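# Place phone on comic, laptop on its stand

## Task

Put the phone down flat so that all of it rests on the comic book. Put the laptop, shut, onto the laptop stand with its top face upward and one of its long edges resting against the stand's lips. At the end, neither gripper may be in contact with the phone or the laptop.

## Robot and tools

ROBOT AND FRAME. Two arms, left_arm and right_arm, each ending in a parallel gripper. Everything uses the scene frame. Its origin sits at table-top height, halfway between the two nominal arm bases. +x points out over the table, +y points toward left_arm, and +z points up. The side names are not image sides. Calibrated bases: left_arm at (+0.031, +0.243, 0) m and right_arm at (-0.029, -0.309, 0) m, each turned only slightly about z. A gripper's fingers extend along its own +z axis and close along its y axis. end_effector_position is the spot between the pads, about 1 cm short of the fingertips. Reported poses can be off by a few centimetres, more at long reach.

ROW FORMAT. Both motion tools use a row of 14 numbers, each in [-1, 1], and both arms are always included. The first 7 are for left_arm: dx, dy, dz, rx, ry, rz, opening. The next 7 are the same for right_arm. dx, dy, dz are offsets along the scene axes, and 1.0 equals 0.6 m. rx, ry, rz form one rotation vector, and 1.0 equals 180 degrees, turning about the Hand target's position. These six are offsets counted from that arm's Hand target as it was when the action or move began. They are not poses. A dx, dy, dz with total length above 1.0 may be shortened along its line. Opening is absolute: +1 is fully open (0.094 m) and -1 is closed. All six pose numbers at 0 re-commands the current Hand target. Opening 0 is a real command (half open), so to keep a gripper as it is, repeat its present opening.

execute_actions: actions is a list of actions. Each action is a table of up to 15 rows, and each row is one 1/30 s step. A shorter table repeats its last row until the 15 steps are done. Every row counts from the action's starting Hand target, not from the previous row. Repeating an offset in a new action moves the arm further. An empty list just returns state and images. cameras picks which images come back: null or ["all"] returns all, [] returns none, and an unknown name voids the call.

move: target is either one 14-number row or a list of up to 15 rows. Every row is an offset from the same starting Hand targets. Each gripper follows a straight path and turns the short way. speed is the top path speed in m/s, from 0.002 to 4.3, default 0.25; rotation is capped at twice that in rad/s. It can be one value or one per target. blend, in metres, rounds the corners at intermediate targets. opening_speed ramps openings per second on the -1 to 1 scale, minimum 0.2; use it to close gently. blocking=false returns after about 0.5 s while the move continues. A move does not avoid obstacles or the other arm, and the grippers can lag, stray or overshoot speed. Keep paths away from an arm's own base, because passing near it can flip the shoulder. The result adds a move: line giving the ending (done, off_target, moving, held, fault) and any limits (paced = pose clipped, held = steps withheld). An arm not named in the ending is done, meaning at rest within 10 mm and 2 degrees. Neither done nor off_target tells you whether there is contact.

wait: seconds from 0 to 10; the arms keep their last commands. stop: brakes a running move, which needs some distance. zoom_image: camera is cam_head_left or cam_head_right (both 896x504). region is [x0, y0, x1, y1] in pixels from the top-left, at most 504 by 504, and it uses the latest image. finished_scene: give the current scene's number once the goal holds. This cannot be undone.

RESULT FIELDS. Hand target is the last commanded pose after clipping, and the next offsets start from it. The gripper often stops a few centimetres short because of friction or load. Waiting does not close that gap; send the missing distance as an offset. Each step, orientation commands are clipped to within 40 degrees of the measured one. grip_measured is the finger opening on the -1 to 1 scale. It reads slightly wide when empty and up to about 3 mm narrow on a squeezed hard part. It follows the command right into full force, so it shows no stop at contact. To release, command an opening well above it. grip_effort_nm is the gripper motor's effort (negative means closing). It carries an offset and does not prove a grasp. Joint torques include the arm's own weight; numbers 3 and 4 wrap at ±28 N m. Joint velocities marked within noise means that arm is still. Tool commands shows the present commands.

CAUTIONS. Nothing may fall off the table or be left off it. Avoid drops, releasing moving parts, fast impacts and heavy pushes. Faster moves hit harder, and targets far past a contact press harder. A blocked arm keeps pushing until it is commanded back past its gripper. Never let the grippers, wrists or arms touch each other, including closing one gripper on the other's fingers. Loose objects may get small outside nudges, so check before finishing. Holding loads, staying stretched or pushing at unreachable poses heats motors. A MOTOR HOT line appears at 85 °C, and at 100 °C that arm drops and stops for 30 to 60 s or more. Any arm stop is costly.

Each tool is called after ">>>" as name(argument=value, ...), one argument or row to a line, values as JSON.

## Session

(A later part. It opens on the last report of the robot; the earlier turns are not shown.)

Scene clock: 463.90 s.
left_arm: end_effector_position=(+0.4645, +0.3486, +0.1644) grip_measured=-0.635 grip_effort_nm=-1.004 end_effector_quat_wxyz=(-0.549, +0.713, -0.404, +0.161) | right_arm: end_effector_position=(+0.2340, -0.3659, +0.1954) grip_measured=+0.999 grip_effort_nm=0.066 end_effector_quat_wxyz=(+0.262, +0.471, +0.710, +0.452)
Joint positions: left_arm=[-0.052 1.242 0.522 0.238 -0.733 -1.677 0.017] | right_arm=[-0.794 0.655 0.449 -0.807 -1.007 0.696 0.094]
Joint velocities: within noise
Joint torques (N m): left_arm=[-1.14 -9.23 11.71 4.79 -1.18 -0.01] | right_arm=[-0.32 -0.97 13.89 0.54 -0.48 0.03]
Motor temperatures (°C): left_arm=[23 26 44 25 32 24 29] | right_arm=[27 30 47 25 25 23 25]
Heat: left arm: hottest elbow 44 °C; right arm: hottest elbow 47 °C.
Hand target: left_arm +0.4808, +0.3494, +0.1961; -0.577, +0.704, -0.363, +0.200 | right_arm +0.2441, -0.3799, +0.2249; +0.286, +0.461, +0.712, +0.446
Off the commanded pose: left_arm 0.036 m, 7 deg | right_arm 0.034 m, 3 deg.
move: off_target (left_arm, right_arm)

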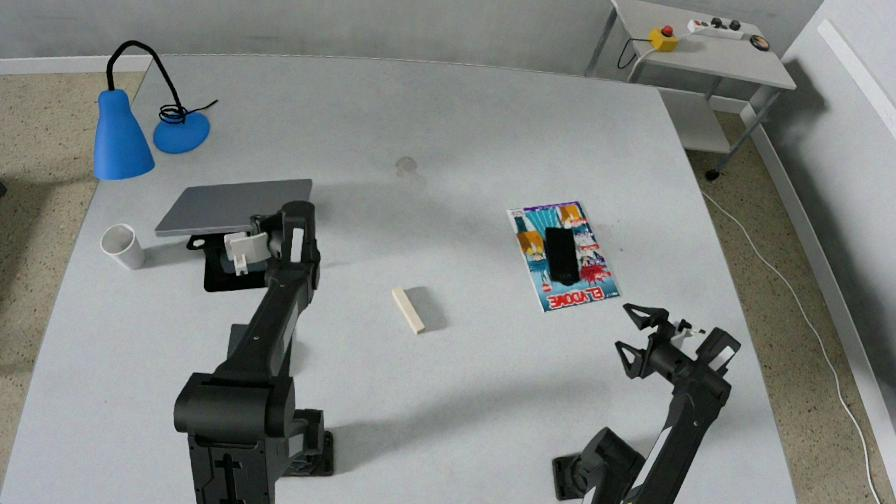

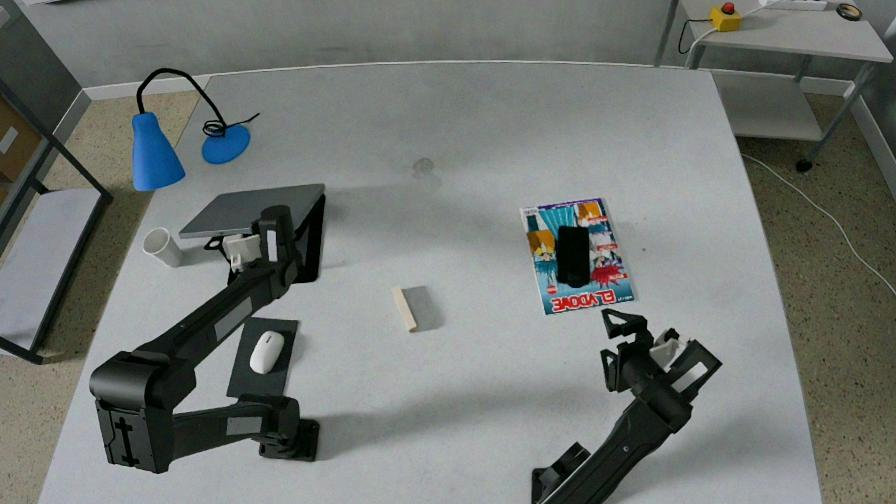

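>>> move(
  target=[-0.01,0,0.075,0.012,0.1,0.005,-1,0,0,0,0,0,0,1],
  speed=0.1,
)

>>> zoom_image(
  camera="cam_head_left",
  region=[140, 130, 400, 330],
)

>>> zoom_image(
  camera="cam_head_right",
  region=[140, 130, 400, 330],
)

Scene clock: 471.57 s.
left_arm: end_effector_position=(+0.4508, +0.3478, +0.1720) grip_measured=-0.636 grip_effort_nm=-1.009 end_effector_quat_wxyz=(-0.488, +0.731, -0.473, +0.049) | right_arm: end_effector_position=(+0.2340, -0.3659, +0.1954) grip_measured=+0.999 grip_effort_nm=0.071 end_effector_quat_wxyz=(+0.262, +0.471, +0.710, +0.452)
Joint positions: left_arm=[-0.061 1.194 0.665 -0.263 -0.755 -1.703 0.017] | right_arm=[-0.794 0.655 0.449 -0.807 -1.007 0.696 0.094]
Joint velocities: within noise
Joint torques (N m): left_arm=[-1.67 -13.68 18.84 0.68 -1.86 0.4] | right_arm=[-0.38 -0.97 13.9 0.53 -0.48 0.03]
Motor temperatures (°C): left_arm=[23 26 44 25 32 24 29] | right_arm=[27 30 48 25 25 23 25]
Heat: left arm: hottest elbow 44 °C; right arm: hottest elbow 48 °C.
Hand target: left_arm +0.4748, +0.3495, +0.2413; -0.528, +0.718, -0.447, +0.076 | right_arm +0.2441, -0.3799, +0.2249; +0.286, +0.461, +0.712, +0.446
Off the commanded pose: left_arm 0.073 m, 6 deg | right_arm 0.034 m, 3 deg.
move: off_target (left_arm, right_arm)

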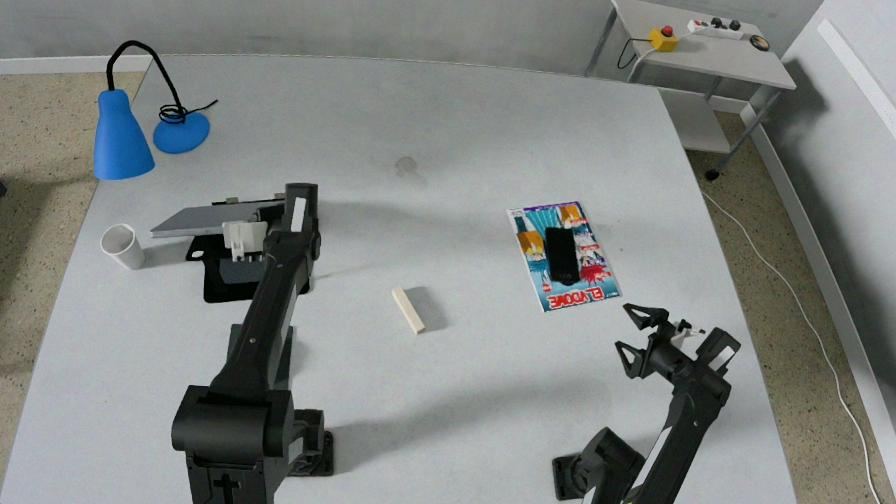

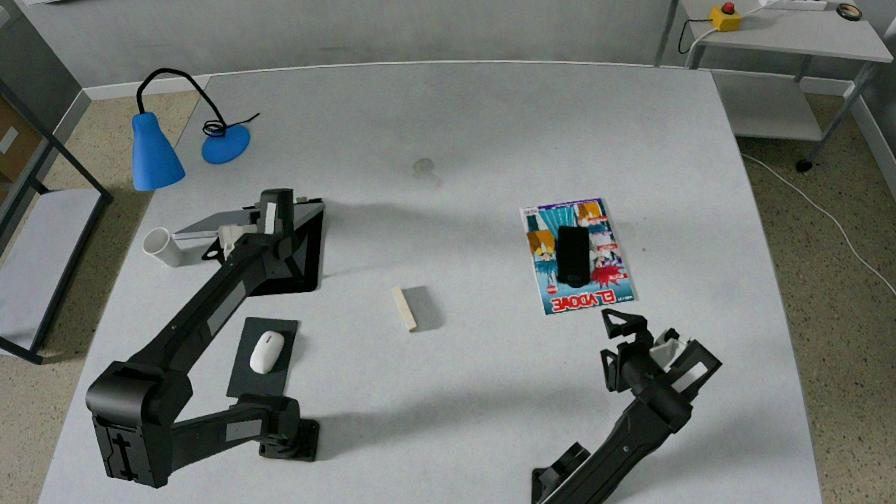

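Scaled by 1.938.

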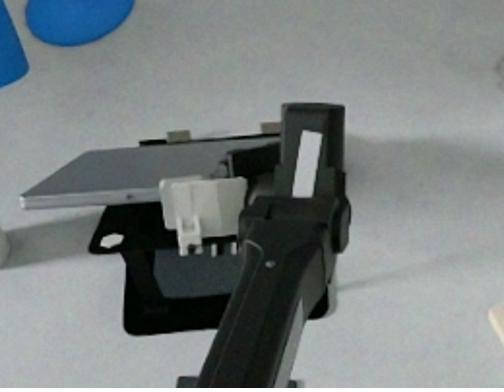

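Scaled by 1.938.

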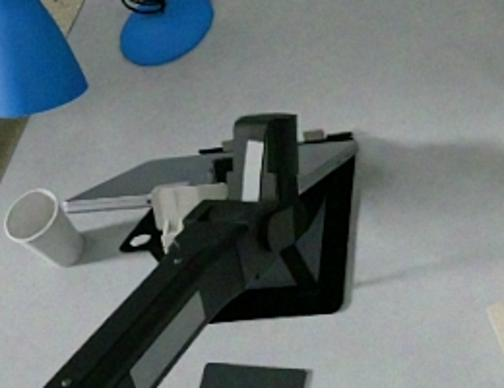

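>>> move(
  target=[
    [0,0.0,0.03,0,0,0.012,-1,0,0,0,0,0,0,1],
    [0.03,0,0.03,0,0,0.012,-1,0,0,0,0,0,0,1],
  ],
  speed=0.08,
)

>>> zoom_image(
  camera="cam_head_left",
  region=[140, 130, 400, 330],
)

>>> zoom_image(
  camera="cam_head_right",
  region=[140, 130, 400, 330],
)

Scene clock: 479.43 s.
left_arm: end_effector_position=(+0.4533, +0.3473, +0.1829) grip_measured=-0.636 grip_effort_nm=-1.009 end_effector_quat_wxyz=(-0.485, +0.735, -0.473, +0.024) | right_arm: end_effector_position=(+0.2340, -0.3659, +0.1954) grip_measured=+0.999 grip_effort_nm=0.066 end_effector_quat_wxyz=(+0.262, +0.471, +0.710, +0.452)
Joint positions: left_arm=[-0.073 1.206 0.721 -0.366 -0.791 -1.73 0.017] | right_arm=[-0.794 0.655 0.449 -0.807 -1.007 0.696 0.094]
Joint velocities: within noise
Joint torques (N m): left_arm=[-2.02 -11.22 21.72 1.58 -1.97 0.25] | right_arm=[-0.32 -0.97 13.9 0.55 -0.47 0.03]
Motor temperatures (°C): left_arm=[23 26 43 25 33 24 29] | right_arm=[27 30 48 25 25 23 25]
Heat: left arm: hottest elbow 43 °C; right arm: hottest elbow 48 °C.
Hand target: left_arm +0.4928, +0.3494, +0.2590; -0.529, +0.726, -0.433, +0.066 | right_arm +0.2441, -0.3799, +0.2249; +0.286, +0.461, +0.712, +0.446
Off the commanded pose: left_arm 0.086 m, 8 deg | right_arm 0.034 m, 3 deg.
move: off_target (left_arm, right_arm)

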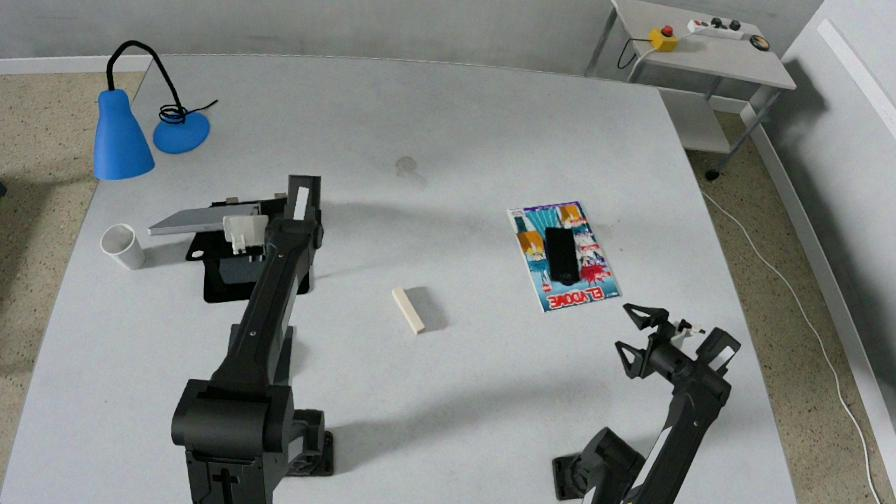

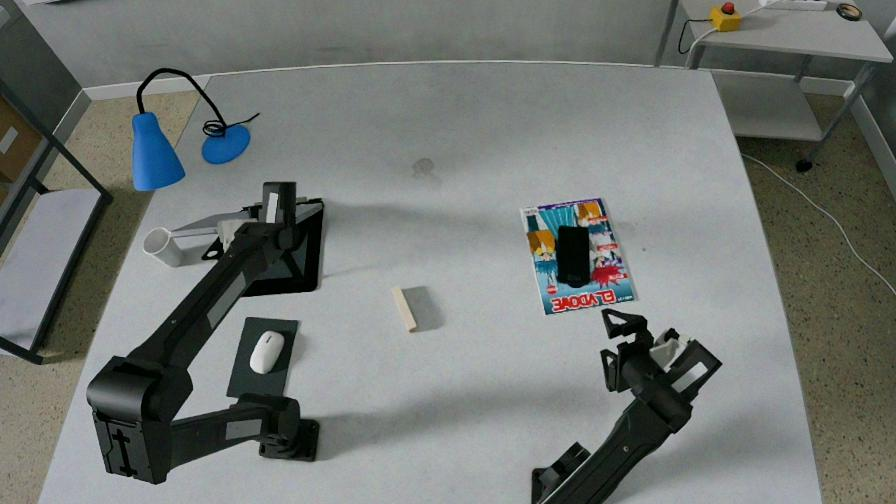

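Scaled by 1.938.

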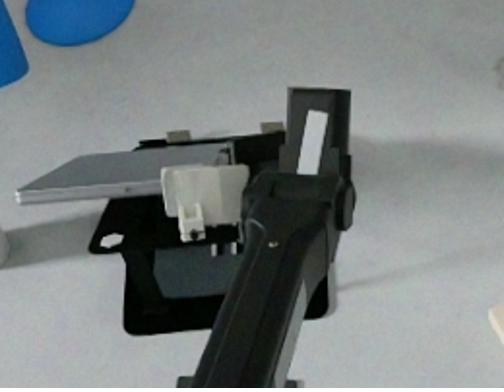

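Scaled by 1.938.

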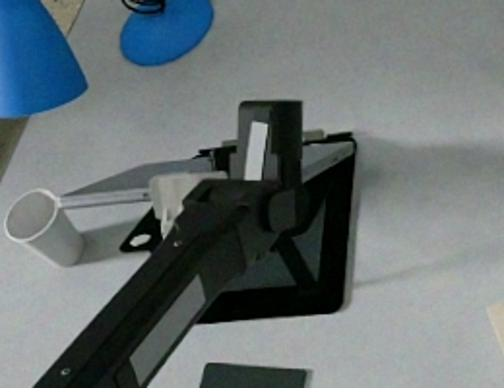

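>>> move(
  target=[0.055,0,0.0,0,-0.025,0,-1,0,0,0,0,0,0,1],
  speed=0.1,
)

>>> zoom_image(
  camera="cam_head_left",
  region=[140, 130, 400, 330],
)

>>> zoom_image(
  camera="cam_head_right",
  region=[140, 130, 400, 330],
)

Scene clock: 482.83 s.
left_arm: end_effector_position=(+0.4709, +0.3477, +0.1719) grip_measured=-0.636 grip_effort_nm=-1.009 end_effector_quat_wxyz=(-0.492, +0.735, -0.466, +0.027) | right_arm: end_effector_position=(+0.2340, -0.3659, +0.1954) grip_measured=+0.999 grip_effort_nm=0.066 end_effector_quat_wxyz=(+0.262, +0.471, +0.710, +0.452)
Joint positions: left_arm=[-0.074 1.275 0.735 -0.294 -0.804 -1.732 0.017] | right_arm=[-0.794 0.655 0.449 -0.807 -1.007 0.696 0.094]
Joint velocities: within noise
Joint torques (N m): left_arm=[-1.79 -13.16 22.15 3.22 -1.6 0.28] | right_arm=[-0.26 -1.03 13.91 0.54 -0.48 0.03]
Motor temperatures (°C): left_arm=[23 26 43 25 33 24 29] | right_arm=[27 30 48 25 25 23 25]
Heat: left arm: hottest elbow 43 °C; right arm: hottest elbow 48 °C.
Hand target: left_arm +0.5259, +0.3494, +0.2593; -0.546, +0.723, -0.412, +0.094 | right_arm +0.2441, -0.3799, +0.2249; +0.286, +0.461, +0.712, +0.446
Off the commanded pose: left_arm 0.103 m, 12 deg | right_arm 0.034 m, 3 deg.
move: off_target (left_arm, right_arm)

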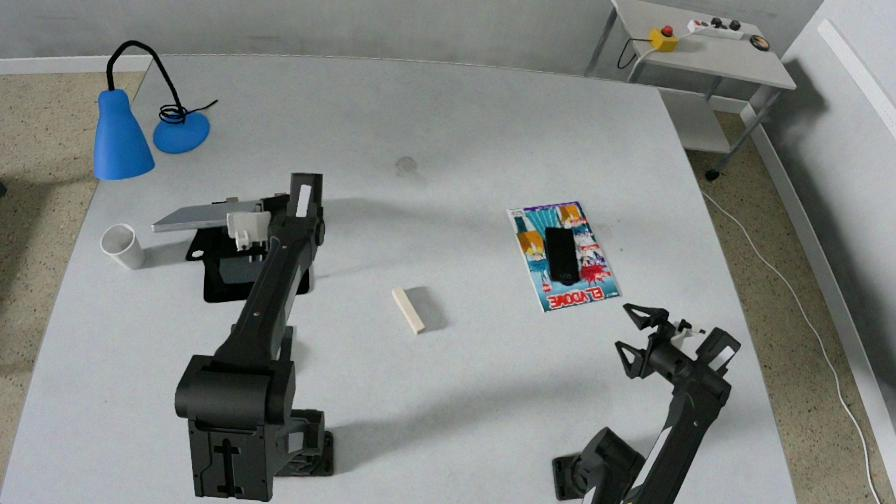

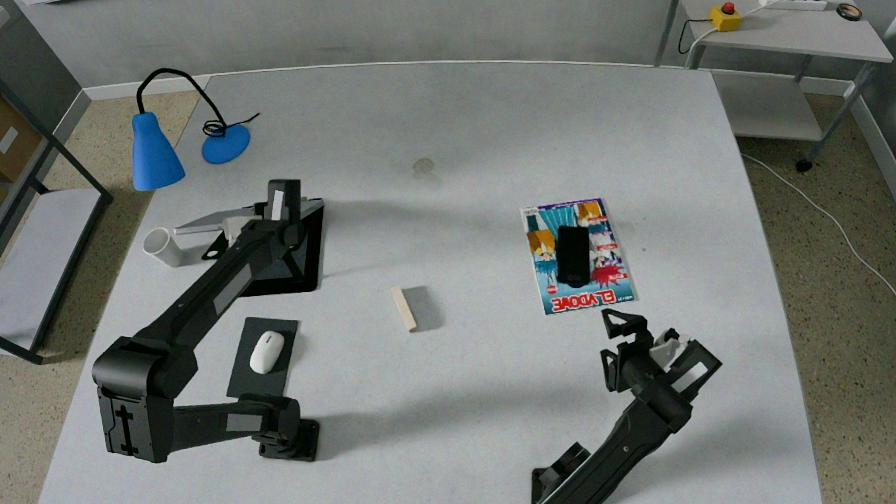

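Scaled by 1.938.

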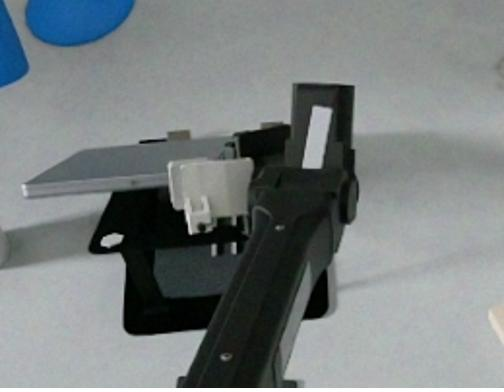

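Scaled by 1.938.

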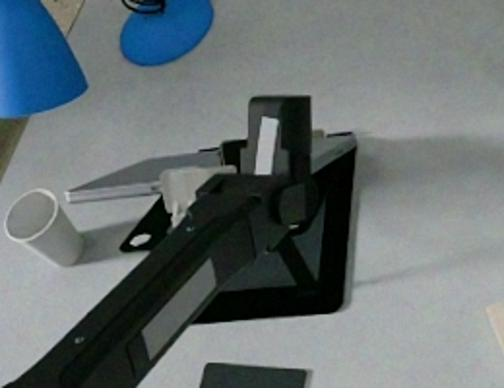

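>>> move(
  target=[-0.005,0,-0.03,0,-0.025,0,-1,0,0,0,0,0,0,1],
  speed=0.06,
)

>>> zoom_image(
  camera="cam_head_left",
  region=[140, 130, 400, 330],
)

>>> zoom_image(
  camera="cam_head_right",
  region=[140, 130, 400, 330],
)

Scene clock: 488.03 s.
left_arm: end_effector_position=(+0.4926, +0.3453, +0.1604) grip_measured=-0.636 grip_effort_nm=-1.009 end_effector_quat_wxyz=(-0.503, +0.728, -0.463, +0.048) | right_arm: end_effector_position=(+0.2340, -0.3659, +0.1954) grip_measured=+0.999 grip_effort_nm=0.066 end_effector_quat_wxyz=(+0.262, +0.471, +0.710, +0.452)
Joint positions: left_arm=[-0.074 1.342 0.735 -0.164 -0.792 -1.705 0.017] | right_arm=[-0.794 0.655 0.449 -0.807 -1.007 0.696 0.094]
Joint velocities: within noise
Joint torques (N m): left_arm=[-1.79 -16.91 15.41 4.83 -1.96 -0.01] | right_arm=[-0.32 -0.97 13.87 0.53 -0.48 0.03]
Motor temperatures (°C): left_arm=[23 26 45 25 34 24 29] | right_arm=[27 30 48 25 25 23 25]
Heat: left arm: hottest elbow 45 °C; right arm: hottest elbow 48 °C.
Hand target: left_arm +0.5229, +0.3494, +0.2413; -0.562, +0.719, -0.390, +0.123 | right_arm +0.2441, -0.3799, +0.2249; +0.286, +0.461, +0.712, +0.446
Off the commanded pose: left_arm 0.086 m, 14 deg | right_arm 0.034 m, 3 deg.
move: off_target (left_arm, right_arm)

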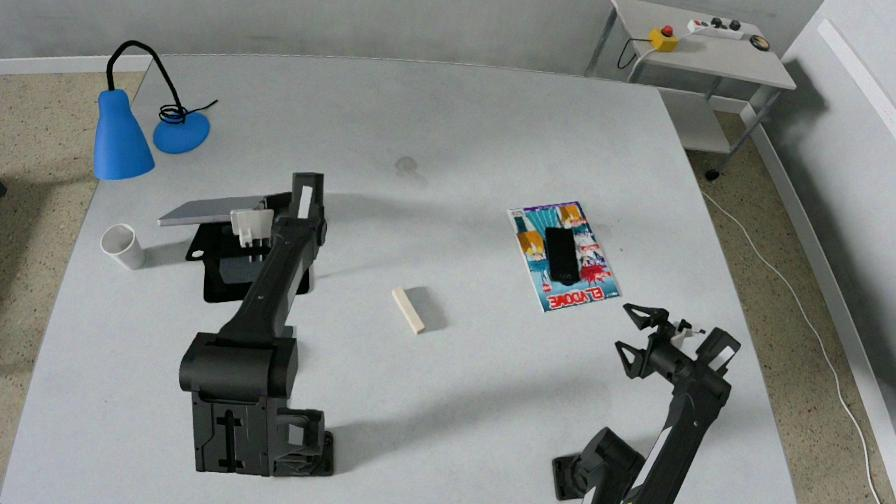

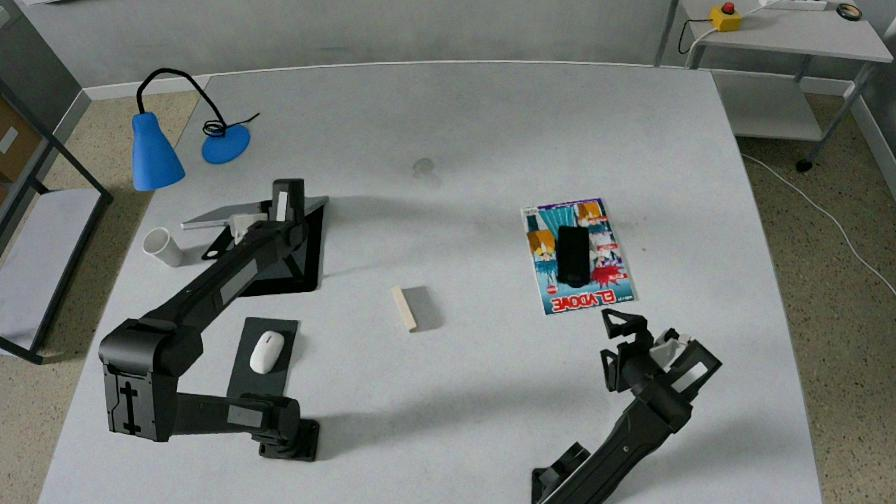

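Scaled by 1.938.

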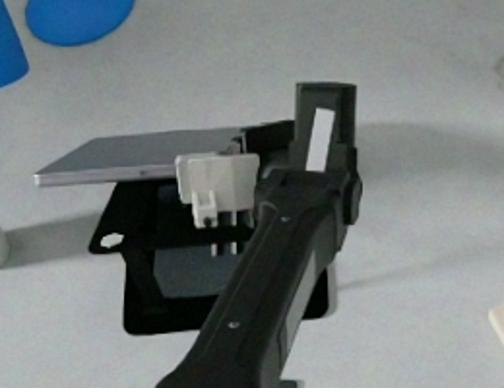

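Scaled by 1.938.

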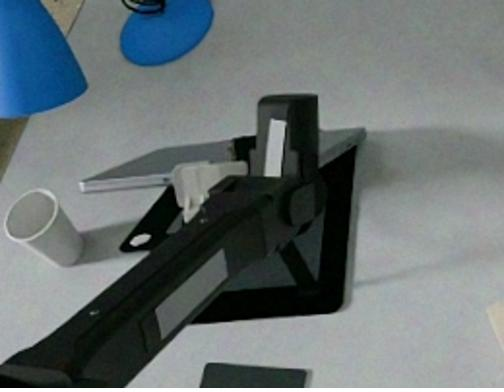

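>>> move(
  target=[
    [-0.005,0,0.04,0,0,0,-1,0,0,0,0,0,0,1],
    [-0.055,0.005,0.03,0,0.0,0,-1,0,0,0,0,0,0,1],
  ],
  speed=0.08,
)

>>> zoom_image(
  camera="cam_head_left",
  region=[140, 130, 400, 330],
)

>>> zoom_image(
  camera="cam_head_right",
  region=[140, 130, 400, 330],
)

Scene clock: 493.93 s.
left_arm: end_effector_position=(+0.4748, +0.3453, +0.1684) grip_measured=-0.636 grip_effort_nm=-1.009 end_effector_quat_wxyz=(-0.506, +0.726, -0.464, +0.055) | right_arm: end_effector_position=(+0.2340, -0.3659, +0.1954) grip_measured=+0.999 grip_effort_nm=0.066 end_effector_quat_wxyz=(+0.262, +0.471, +0.710, +0.452)
Joint positions: left_arm=[-0.074 1.273 0.693 -0.172 -0.785 -1.694 0.017] | right_arm=[-0.794 0.655 0.449 -0.807 -1.007 0.696 0.094]
Joint velocities: within noise
Joint torques (N m): left_arm=[-0.67 -19.25 15.27 3.48 -1.94 0.08] | right_arm=[-0.26 -1.03 13.89 0.55 -0.47 0.03]
Motor temperatures (°C): left_arm=[23 27 45 25 34 24 29] | right_arm=[27 30 48 25 25 23 25]
Heat: left arm: hottest elbow 45 °C; right arm: hottest elbow 48 °C.
Hand target: left_arm +0.4899, +0.3525, +0.2593; -0.562, +0.719, -0.390, +0.123 | right_arm +0.2441, -0.3799, +0.2249; +0.286, +0.461, +0.712, +0.446
Off the commanded pose: left_arm 0.092 m, 13 deg | right_arm 0.034 m, 3 deg.
move: off_target (left_arm, right_arm)

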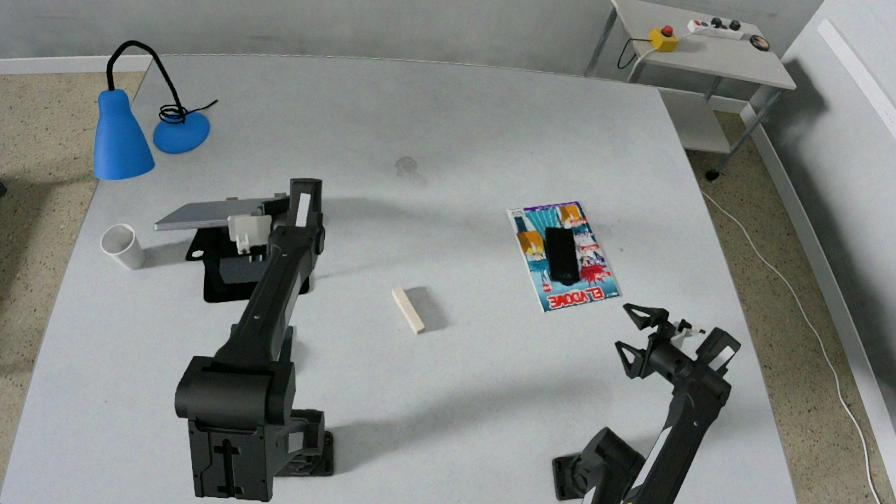

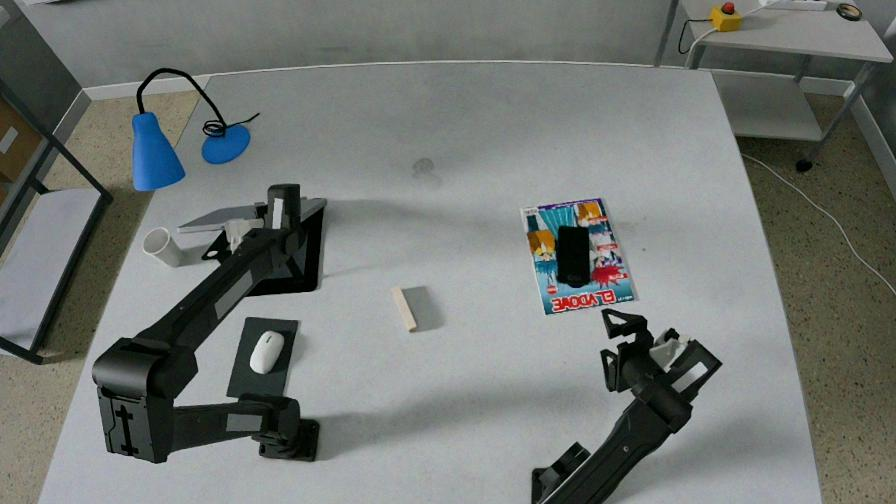

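Scaled by 1.938.

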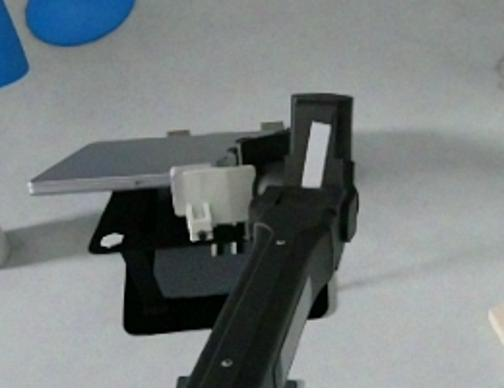

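Scaled by 1.938.

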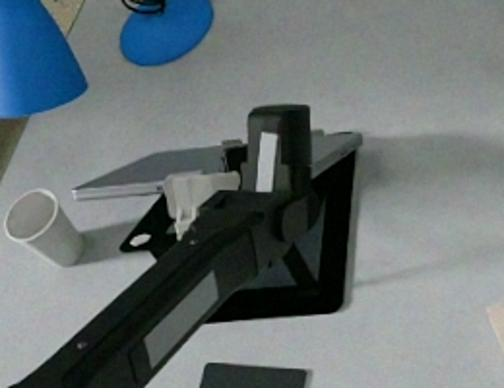

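>>> move(
  target=[-0.012,0,-0.045,0,0.01,0,-1,0,0,0,0,0,0,1],
  speed=0.05,
)

>>> zoom_image(
  camera="cam_head_left",
  region=[140, 130, 400, 330],
)

>>> zoom_image(
  camera="cam_head_right",
  region=[140, 130, 400, 330],
)

Scene clock: 497.77 s.
left_arm: end_effector_position=(+0.4694, +0.3455, +0.1638) grip_measured=-0.636 grip_effort_nm=-1.009 end_effector_quat_wxyz=(-0.505, +0.728, -0.461, +0.057) | right_arm: end_effector_position=(+0.2340, -0.3659, +0.1954) grip_measured=+0.999 grip_effort_nm=0.066 end_effector_quat_wxyz=(+0.262, +0.471, +0.710, +0.452)
Joint positions: left_arm=[-0.074 1.266 0.673 -0.159 -0.785 -1.703 0.017] | right_arm=[-0.794 0.655 0.449 -0.807 -1.007 0.696 0.094]
Joint velocities: within noise
Joint torques (N m): left_arm=[-0.85 -16.21 13.07 3.89 -1.97 0.1] | right_arm=[-0.38 -1.08 13.89 0.55 -0.47 0.03]
Motor temperatures (°C): left_arm=[23 27 45 25 35 24 29] | right_arm=[27 30 48 25 25 23 25]
Heat: left arm: hottest elbow 45 °C; right arm: hottest elbow 48 °C.
Hand target: left_arm +0.4827, +0.3525, +0.2322; -0.556, +0.721, -0.399, +0.111 | right_arm +0.2441, -0.3799, +0.2249; +0.286, +0.461, +0.712, +0.446
Off the commanded pose: left_arm 0.070 m, 11 deg | right_arm 0.034 m, 3 deg.
move: off_target (left_arm, right_arm)

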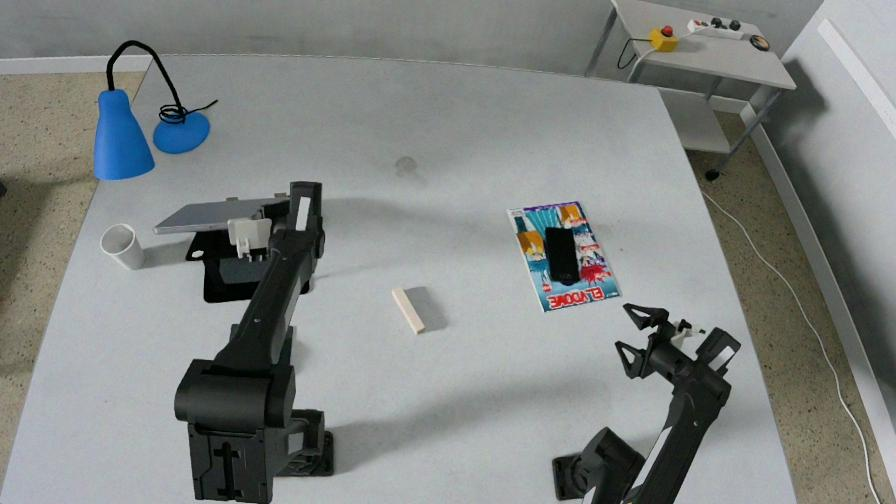

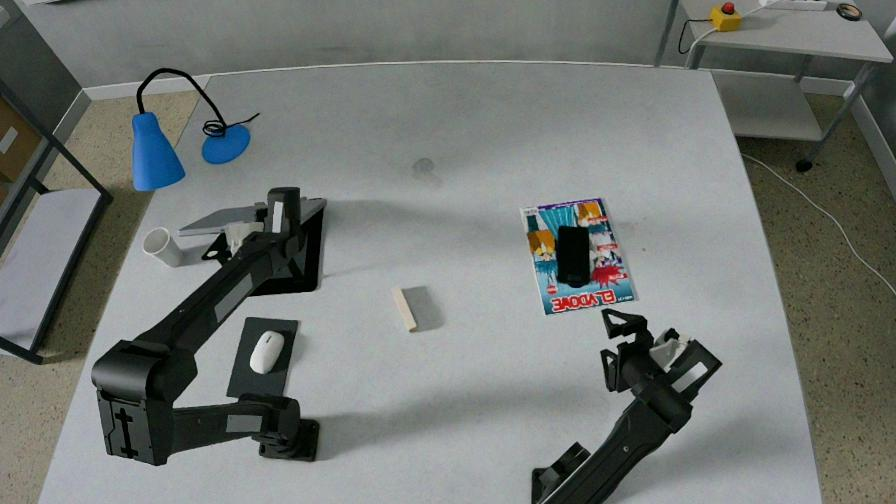

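Scaled by 1.938.

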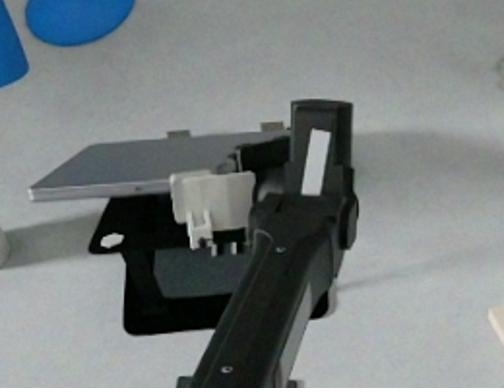

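Scaled by 1.938.

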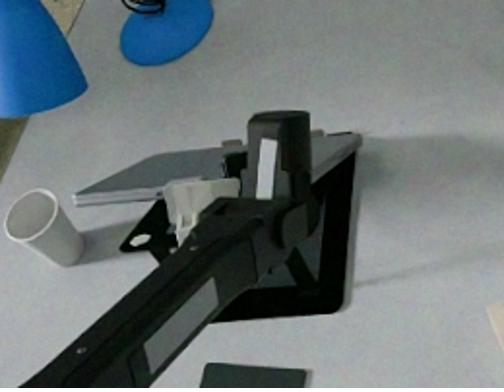

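>>> move(
  target=[0.0,0,-0.03,0,0.008,0,-1,0,0,0,0,0,0,1],
  speed=0.05,
)

>>> zoom_image(
  camera="cam_head_left",
  region=[140, 130, 400, 330],
)

>>> zoom_image(
  camera="cam_head_right",
  region=[140, 130, 400, 330],
)

Scene clock: 501.07 s.
left_arm: end_effector_position=(+0.4684, +0.3456, +0.1621) grip_measured=-0.636 grip_effort_nm=-1.013 end_effector_quat_wxyz=(-0.507, +0.728, -0.457, +0.060) | right_arm: end_effector_position=(+0.2340, -0.3659, +0.1954) grip_measured=+0.999 grip_effort_nm=0.071 end_effector_quat_wxyz=(+0.262, +0.471, +0.710, +0.452)
Joint positions: left_arm=[-0.074 1.266 0.663 -0.141 -0.786 -1.706 0.017] | right_arm=[-0.794 0.655 0.449 -0.807 -1.007 0.696 0.094]
Joint velocities: within noise
Joint torques (N m): left_arm=[-1.32 -14.68 12.77 3.77 -1.98 0.17] | right_arm=[-0.38 -1.03 13.87 0.53 -0.47 0.03]
Motor temperatures (°C): left_arm=[23 27 44 25 35 24 29] | right_arm=[27 30 48 25 25 23 25]
Heat: left arm: hottest elbow 44 °C; right arm: hottest elbow 48 °C.
Hand target: left_arm +0.4826, +0.3524, +0.2142; -0.551, +0.722, -0.406, +0.102 | right_arm +0.2441, -0.3799, +0.2249; +0.286, +0.461, +0.712, +0.446
Off the commanded pose: left_arm 0.055 m, 9 deg | right_arm 0.034 m, 3 deg.
move: off_target (left_arm, right_arm)

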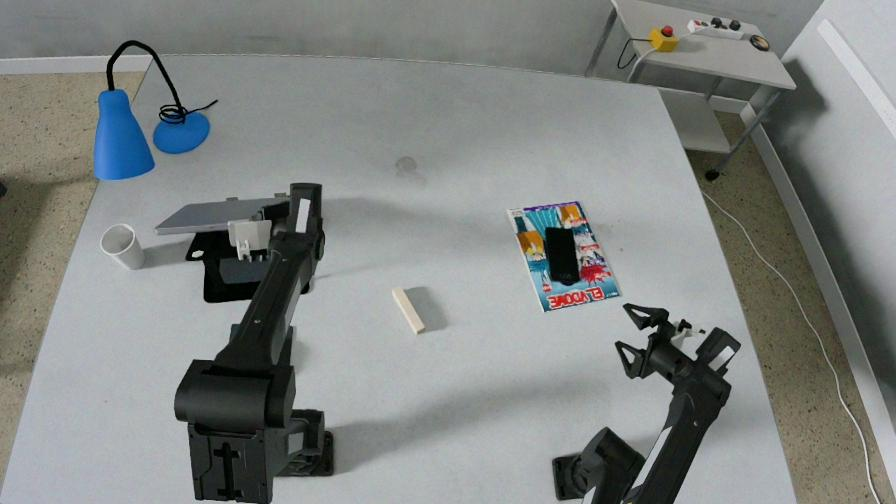

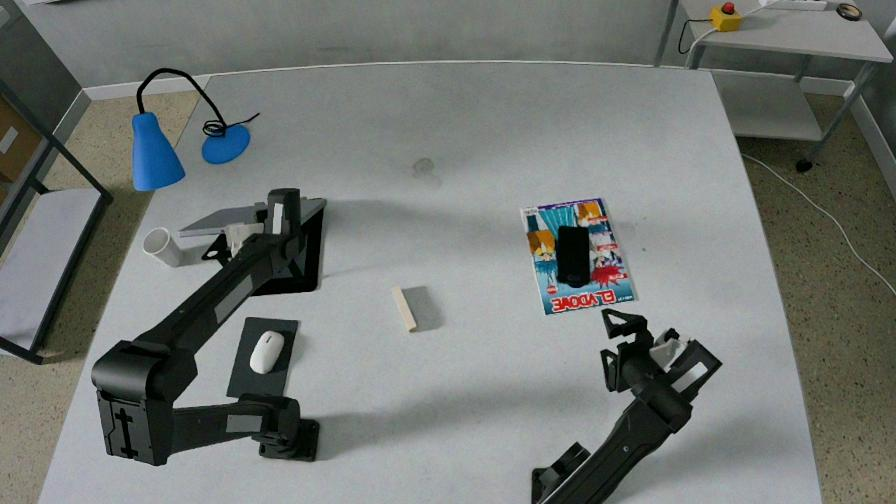

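Scaled by 1.938.

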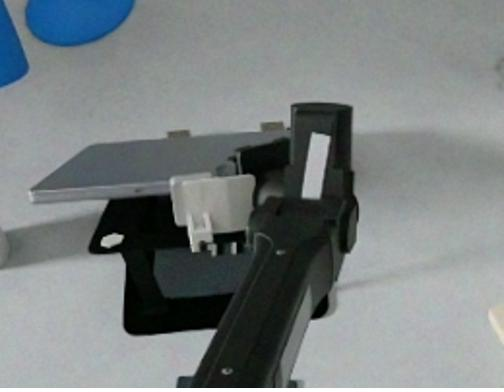

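Scaled by 1.938.

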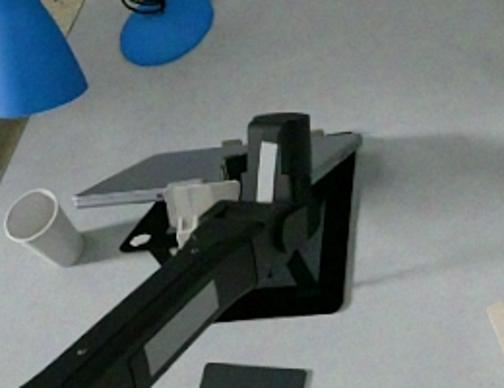

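>>> move(
  target=[0,0,-0.03,0,0,0,-1,0,0,0,0,0,0,1],
  speed=0.06,
)

>>> zoom_image(
  camera="cam_head_left",
  region=[140, 130, 400, 330],
)

Scene clock: 520.80 s.
left_arm: end_effector_position=(+0.4718, +0.3458, +0.1593) grip_measured=-0.636 grip_effort_nm=-1.004 end_effector_quat_wxyz=(-0.514, +0.728, -0.449, +0.071) | right_arm: end_effector_position=(+0.2340, -0.3659, +0.1954) grip_measured=+0.999 grip_effort_nm=0.066 end_effector_quat_wxyz=(+0.262, +0.471, +0.710, +0.452)
Joint positions: left_arm=[-0.074 1.28 0.651 -0.085 -0.789 -1.706 0.017] | right_arm=[-0.794 0.655 0.449 -0.807 -1.007 0.696 0.094]
Joint velocities: within noise
Joint torques (N m): left_arm=[-1.03 -12.63 11.44 3.92 -1.82 0.15] | right_arm=[-0.38 -0.97 13.89 0.53 -0.47 0.03]
Motor temperatures (°C): left_arm=[23 27 42 25 36 24 29] | right_arm=[27 30 49 25 25 23 25]
Heat: left arm: hottest elbow 42 °C; right arm: hottest elbow 49 °C.
Hand target: left_arm +0.4826, +0.3525, +0.1961; -0.551, +0.722, -0.406, +0.102 | right_arm +0.2441, -0.3799, +0.2249; +0.286, +0.461, +0.712, +0.446
Off the commanded pose: left_arm 0.039 m, 7 deg | right_arm 0.034 m, 3 deg.
move: off_target (left_arm, right_arm)

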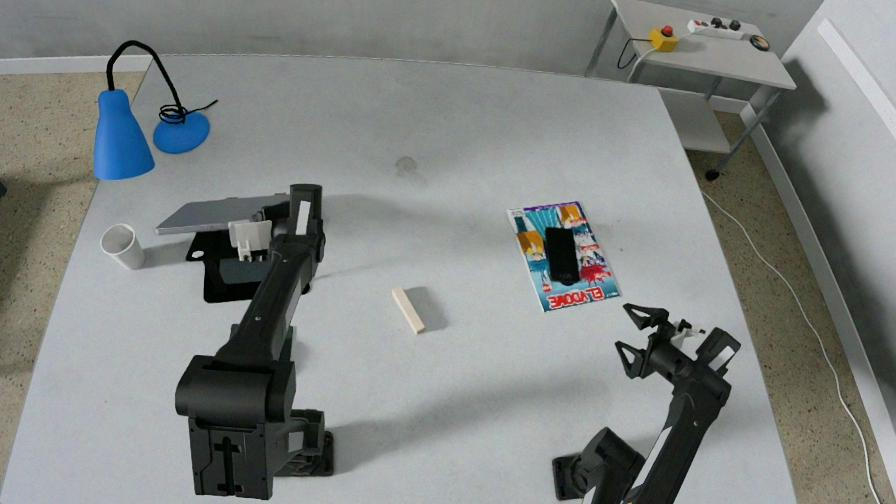

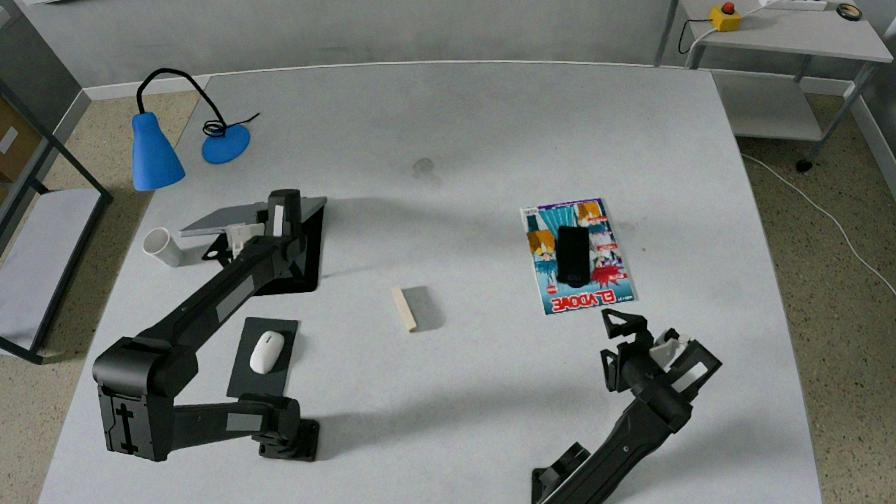

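Scaled by 1.938.

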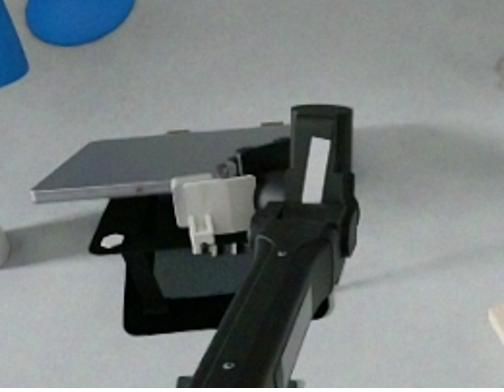

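>>> move(
  target=[-0.005,0,-0.03,0,0.012,0,-1,0,0,0,0,0,0,1],
  speed=0.06,
  cameras=["cam_head_left"],
)

>>> zoom_image(
  camera="cam_head_left",
  region=[140, 130, 400, 330],
)

Scene clock: 527.70 s.
left_arm: end_effector_position=(+0.4744, +0.3458, +0.1564) grip_measured=-0.636 grip_effort_nm=-1.009 end_effector_quat_wxyz=(-0.515, +0.727, -0.447, +0.072) | right_arm: end_effector_position=(+0.2340, -0.3659, +0.1954) grip_measured=+0.999 grip_effort_nm=0.061 end_effector_quat_wxyz=(+0.262, +0.471, +0.710, +0.452)
Joint positions: left_arm=[-0.074 1.294 0.651 -0.067 -0.79 -1.706 0.017] | right_arm=[-0.794 0.655 0.449 -0.807 -1.007 0.696 0.094]
Joint velocities: within noise
Joint torques (N m): left_arm=[-0.85 -11.4 10.14 3.52 -1.75 0.07] | right_arm=[-0.32 -1.03 13.89 0.55 -0.48 0.02]
Motor temperatures (°C): left_arm=[23 27 41 25 36 24 29] | right_arm=[27 30 49 25 25 23 25]
Heat: left arm: hottest elbow 41 °C; right arm: hottest elbow 49 °C.
Hand target: left_arm +0.4796, +0.3525, +0.1782; -0.543, +0.724, -0.416, +0.089 | right_arm +0.2441, -0.3799, +0.2249; +0.286, +0.461, +0.712, +0.446
Off the commanded pose: left_arm 0.023 m, 5 deg | right_arm 0.034 m, 3 deg.
move: off_target (left_arm, right_arm)
Images, in order (width x height): cam_head_left 896x504.

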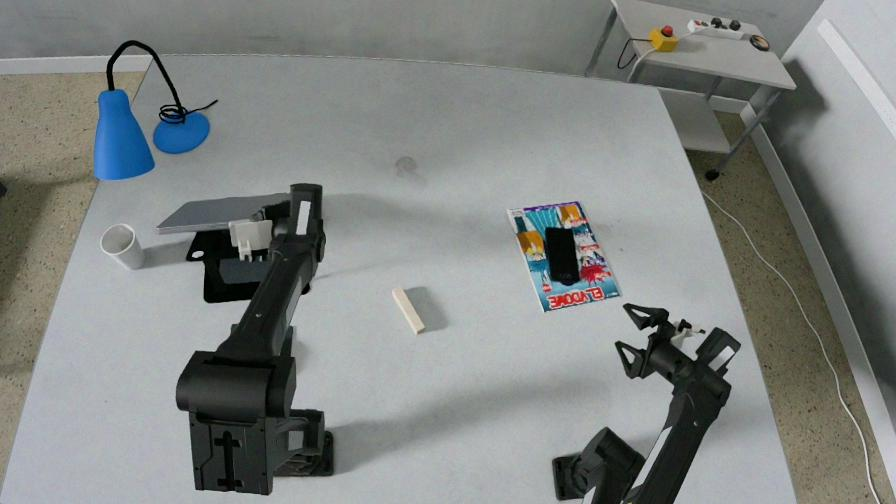

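Scaled by 1.938.

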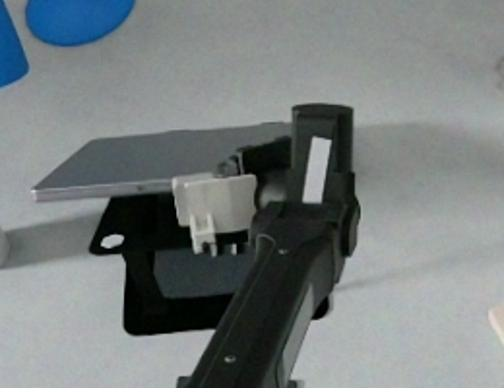

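>>> zoom_image(
  camera="cam_head_left",
  region=[150, 175, 310, 305],
)

>>> execute_actions(
  actions=[],
  cameras=["cam_head_right"],
)

>>> zoom_image(
  camera="cam_head_right",
  region=[160, 170, 350, 320],
)

Scaled by 3.150.

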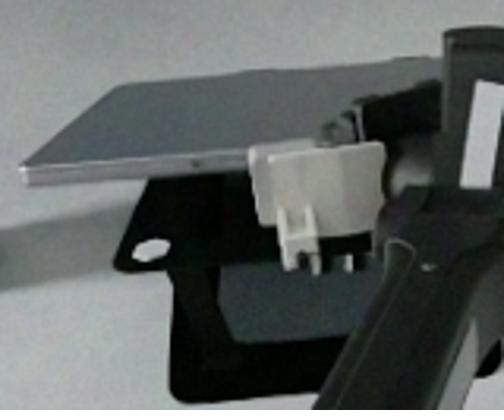

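Scene clock: 530.37 s.
left_arm: end_effector_position=(+0.4744, +0.3458, +0.1562) grip_measured=-0.636 grip_effort_nm=-1.004 end_effector_quat_wxyz=(-0.515, +0.727, -0.447, +0.072) | right_arm: end_effector_position=(+0.2340, -0.3659, +0.1954) grip_measured=+0.999 grip_effort_nm=0.066 end_effector_quat_wxyz=(+0.262, +0.471, +0.710, +0.452)
Joint positions: left_arm=[-0.074 1.294 0.651 -0.067 -0.79 -1.706 0.017] | right_arm=[-0.794 0.655 0.449 -0.807 -1.007 0.696 0.094]
Joint velocities: within noise
Joint torques (N m): left_arm=[-1.44 -11.58 9.96 3.73 -1.73 0.12] | right_arm=[-0.38 -0.97 13.87 0.51 -0.47 0.02]
Motor temperatures (°C): left_arm=[23 27 41 25 36 24 29] | right_arm=[27 30 49 25 25 23 25]
Heat: left arm: hottest elbow 41 °C; right arm: hottest elbow 49 °C.
Hand target: left_arm +0.4796, +0.3524, +0.1780; -0.543, +0.724, -0.416, +0.088 | right_arm +0.2441, -0.3799, +0.2249; +0.286, +0.461, +0.712, +0.446
Tool commands: left_gripper/opening=-1.0 right_gripper/opening=+1.0
Off the commanded pose: left_arm 0.023 m, 5 deg | right_arm 0.034 m, 3 deg.
Images, in order (width x height): cam_head_right 896x504.

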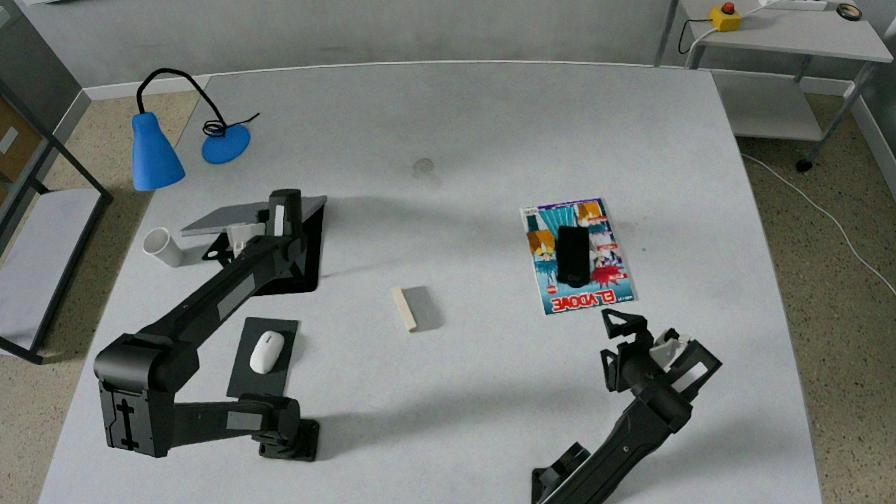

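Scaled by 2.653.

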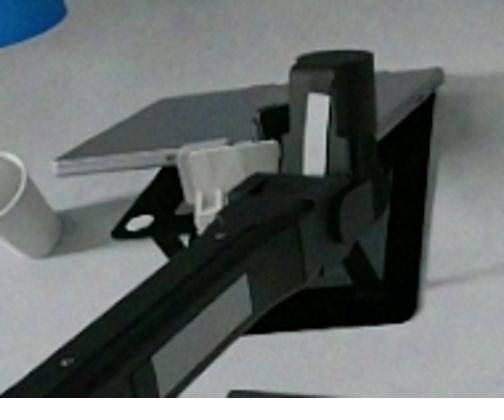

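>>> move(
  target=[-0.045,0,0.035,0,0,0,-1,0,0,0,0,0,0,1],
  speed=0.06,
  cameras=["cam_head_left"],
)

>>> zoom_image(
  camera="cam_head_left",
  region=[150, 175, 310, 305],
)

Scene clock: 536.17 s.
left_arm: end_effector_position=(+0.4533, +0.3468, +0.1566) grip_measured=-0.636 grip_effort_nm=-1.009 end_effector_quat_wxyz=(-0.512, +0.728, -0.451, +0.066) | right_arm: end_effector_position=(+0.2340, -0.3659, +0.1954) grip_measured=+0.999 grip_effort_nm=0.071 end_effector_quat_wxyz=(+0.262, +0.471, +0.710, +0.452)
Joint positions: left_arm=[-0.074 1.233 0.61 -0.103 -0.79 -1.708 0.017] | right_arm=[-0.794 0.655 0.449 -0.807 -1.007 0.696 0.094]
Joint velocities: within noise
Joint torques (N m): left_arm=[-1.73 -15.44 11.02 2.07 -1.83 0.15] | right_arm=[-0.38 -1.03 13.89 0.54 -0.47 0.02]
Motor temperatures (°C): left_arm=[23 27 40 25 36 24 29] | right_arm=[27 30 49 25 25 23 25]
Heat: left arm: hottest elbow 40 °C; right arm: hottest elbow 49 °C.
Hand target: left_arm +0.4527, +0.3524, +0.1992; -0.543, +0.724, -0.416, +0.089 | right_arm +0.2441, -0.3799, +0.2249; +0.286, +0.461, +0.712, +0.446
Off the commanded pose: left_arm 0.043 m, 6 deg | right_arm 0.034 m, 3 deg.
move: off_target (left_arm, right_arm)
Images, in order (width x height): cam_head_left 896x504.

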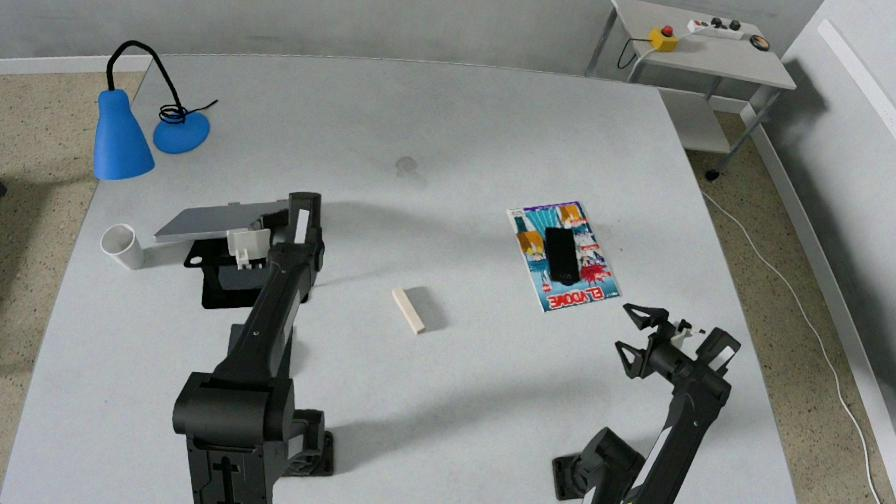

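Scaled by 3.150.

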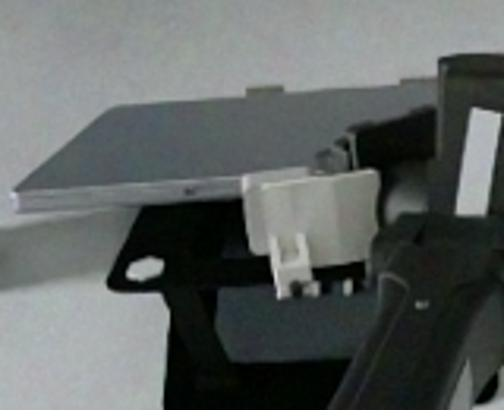

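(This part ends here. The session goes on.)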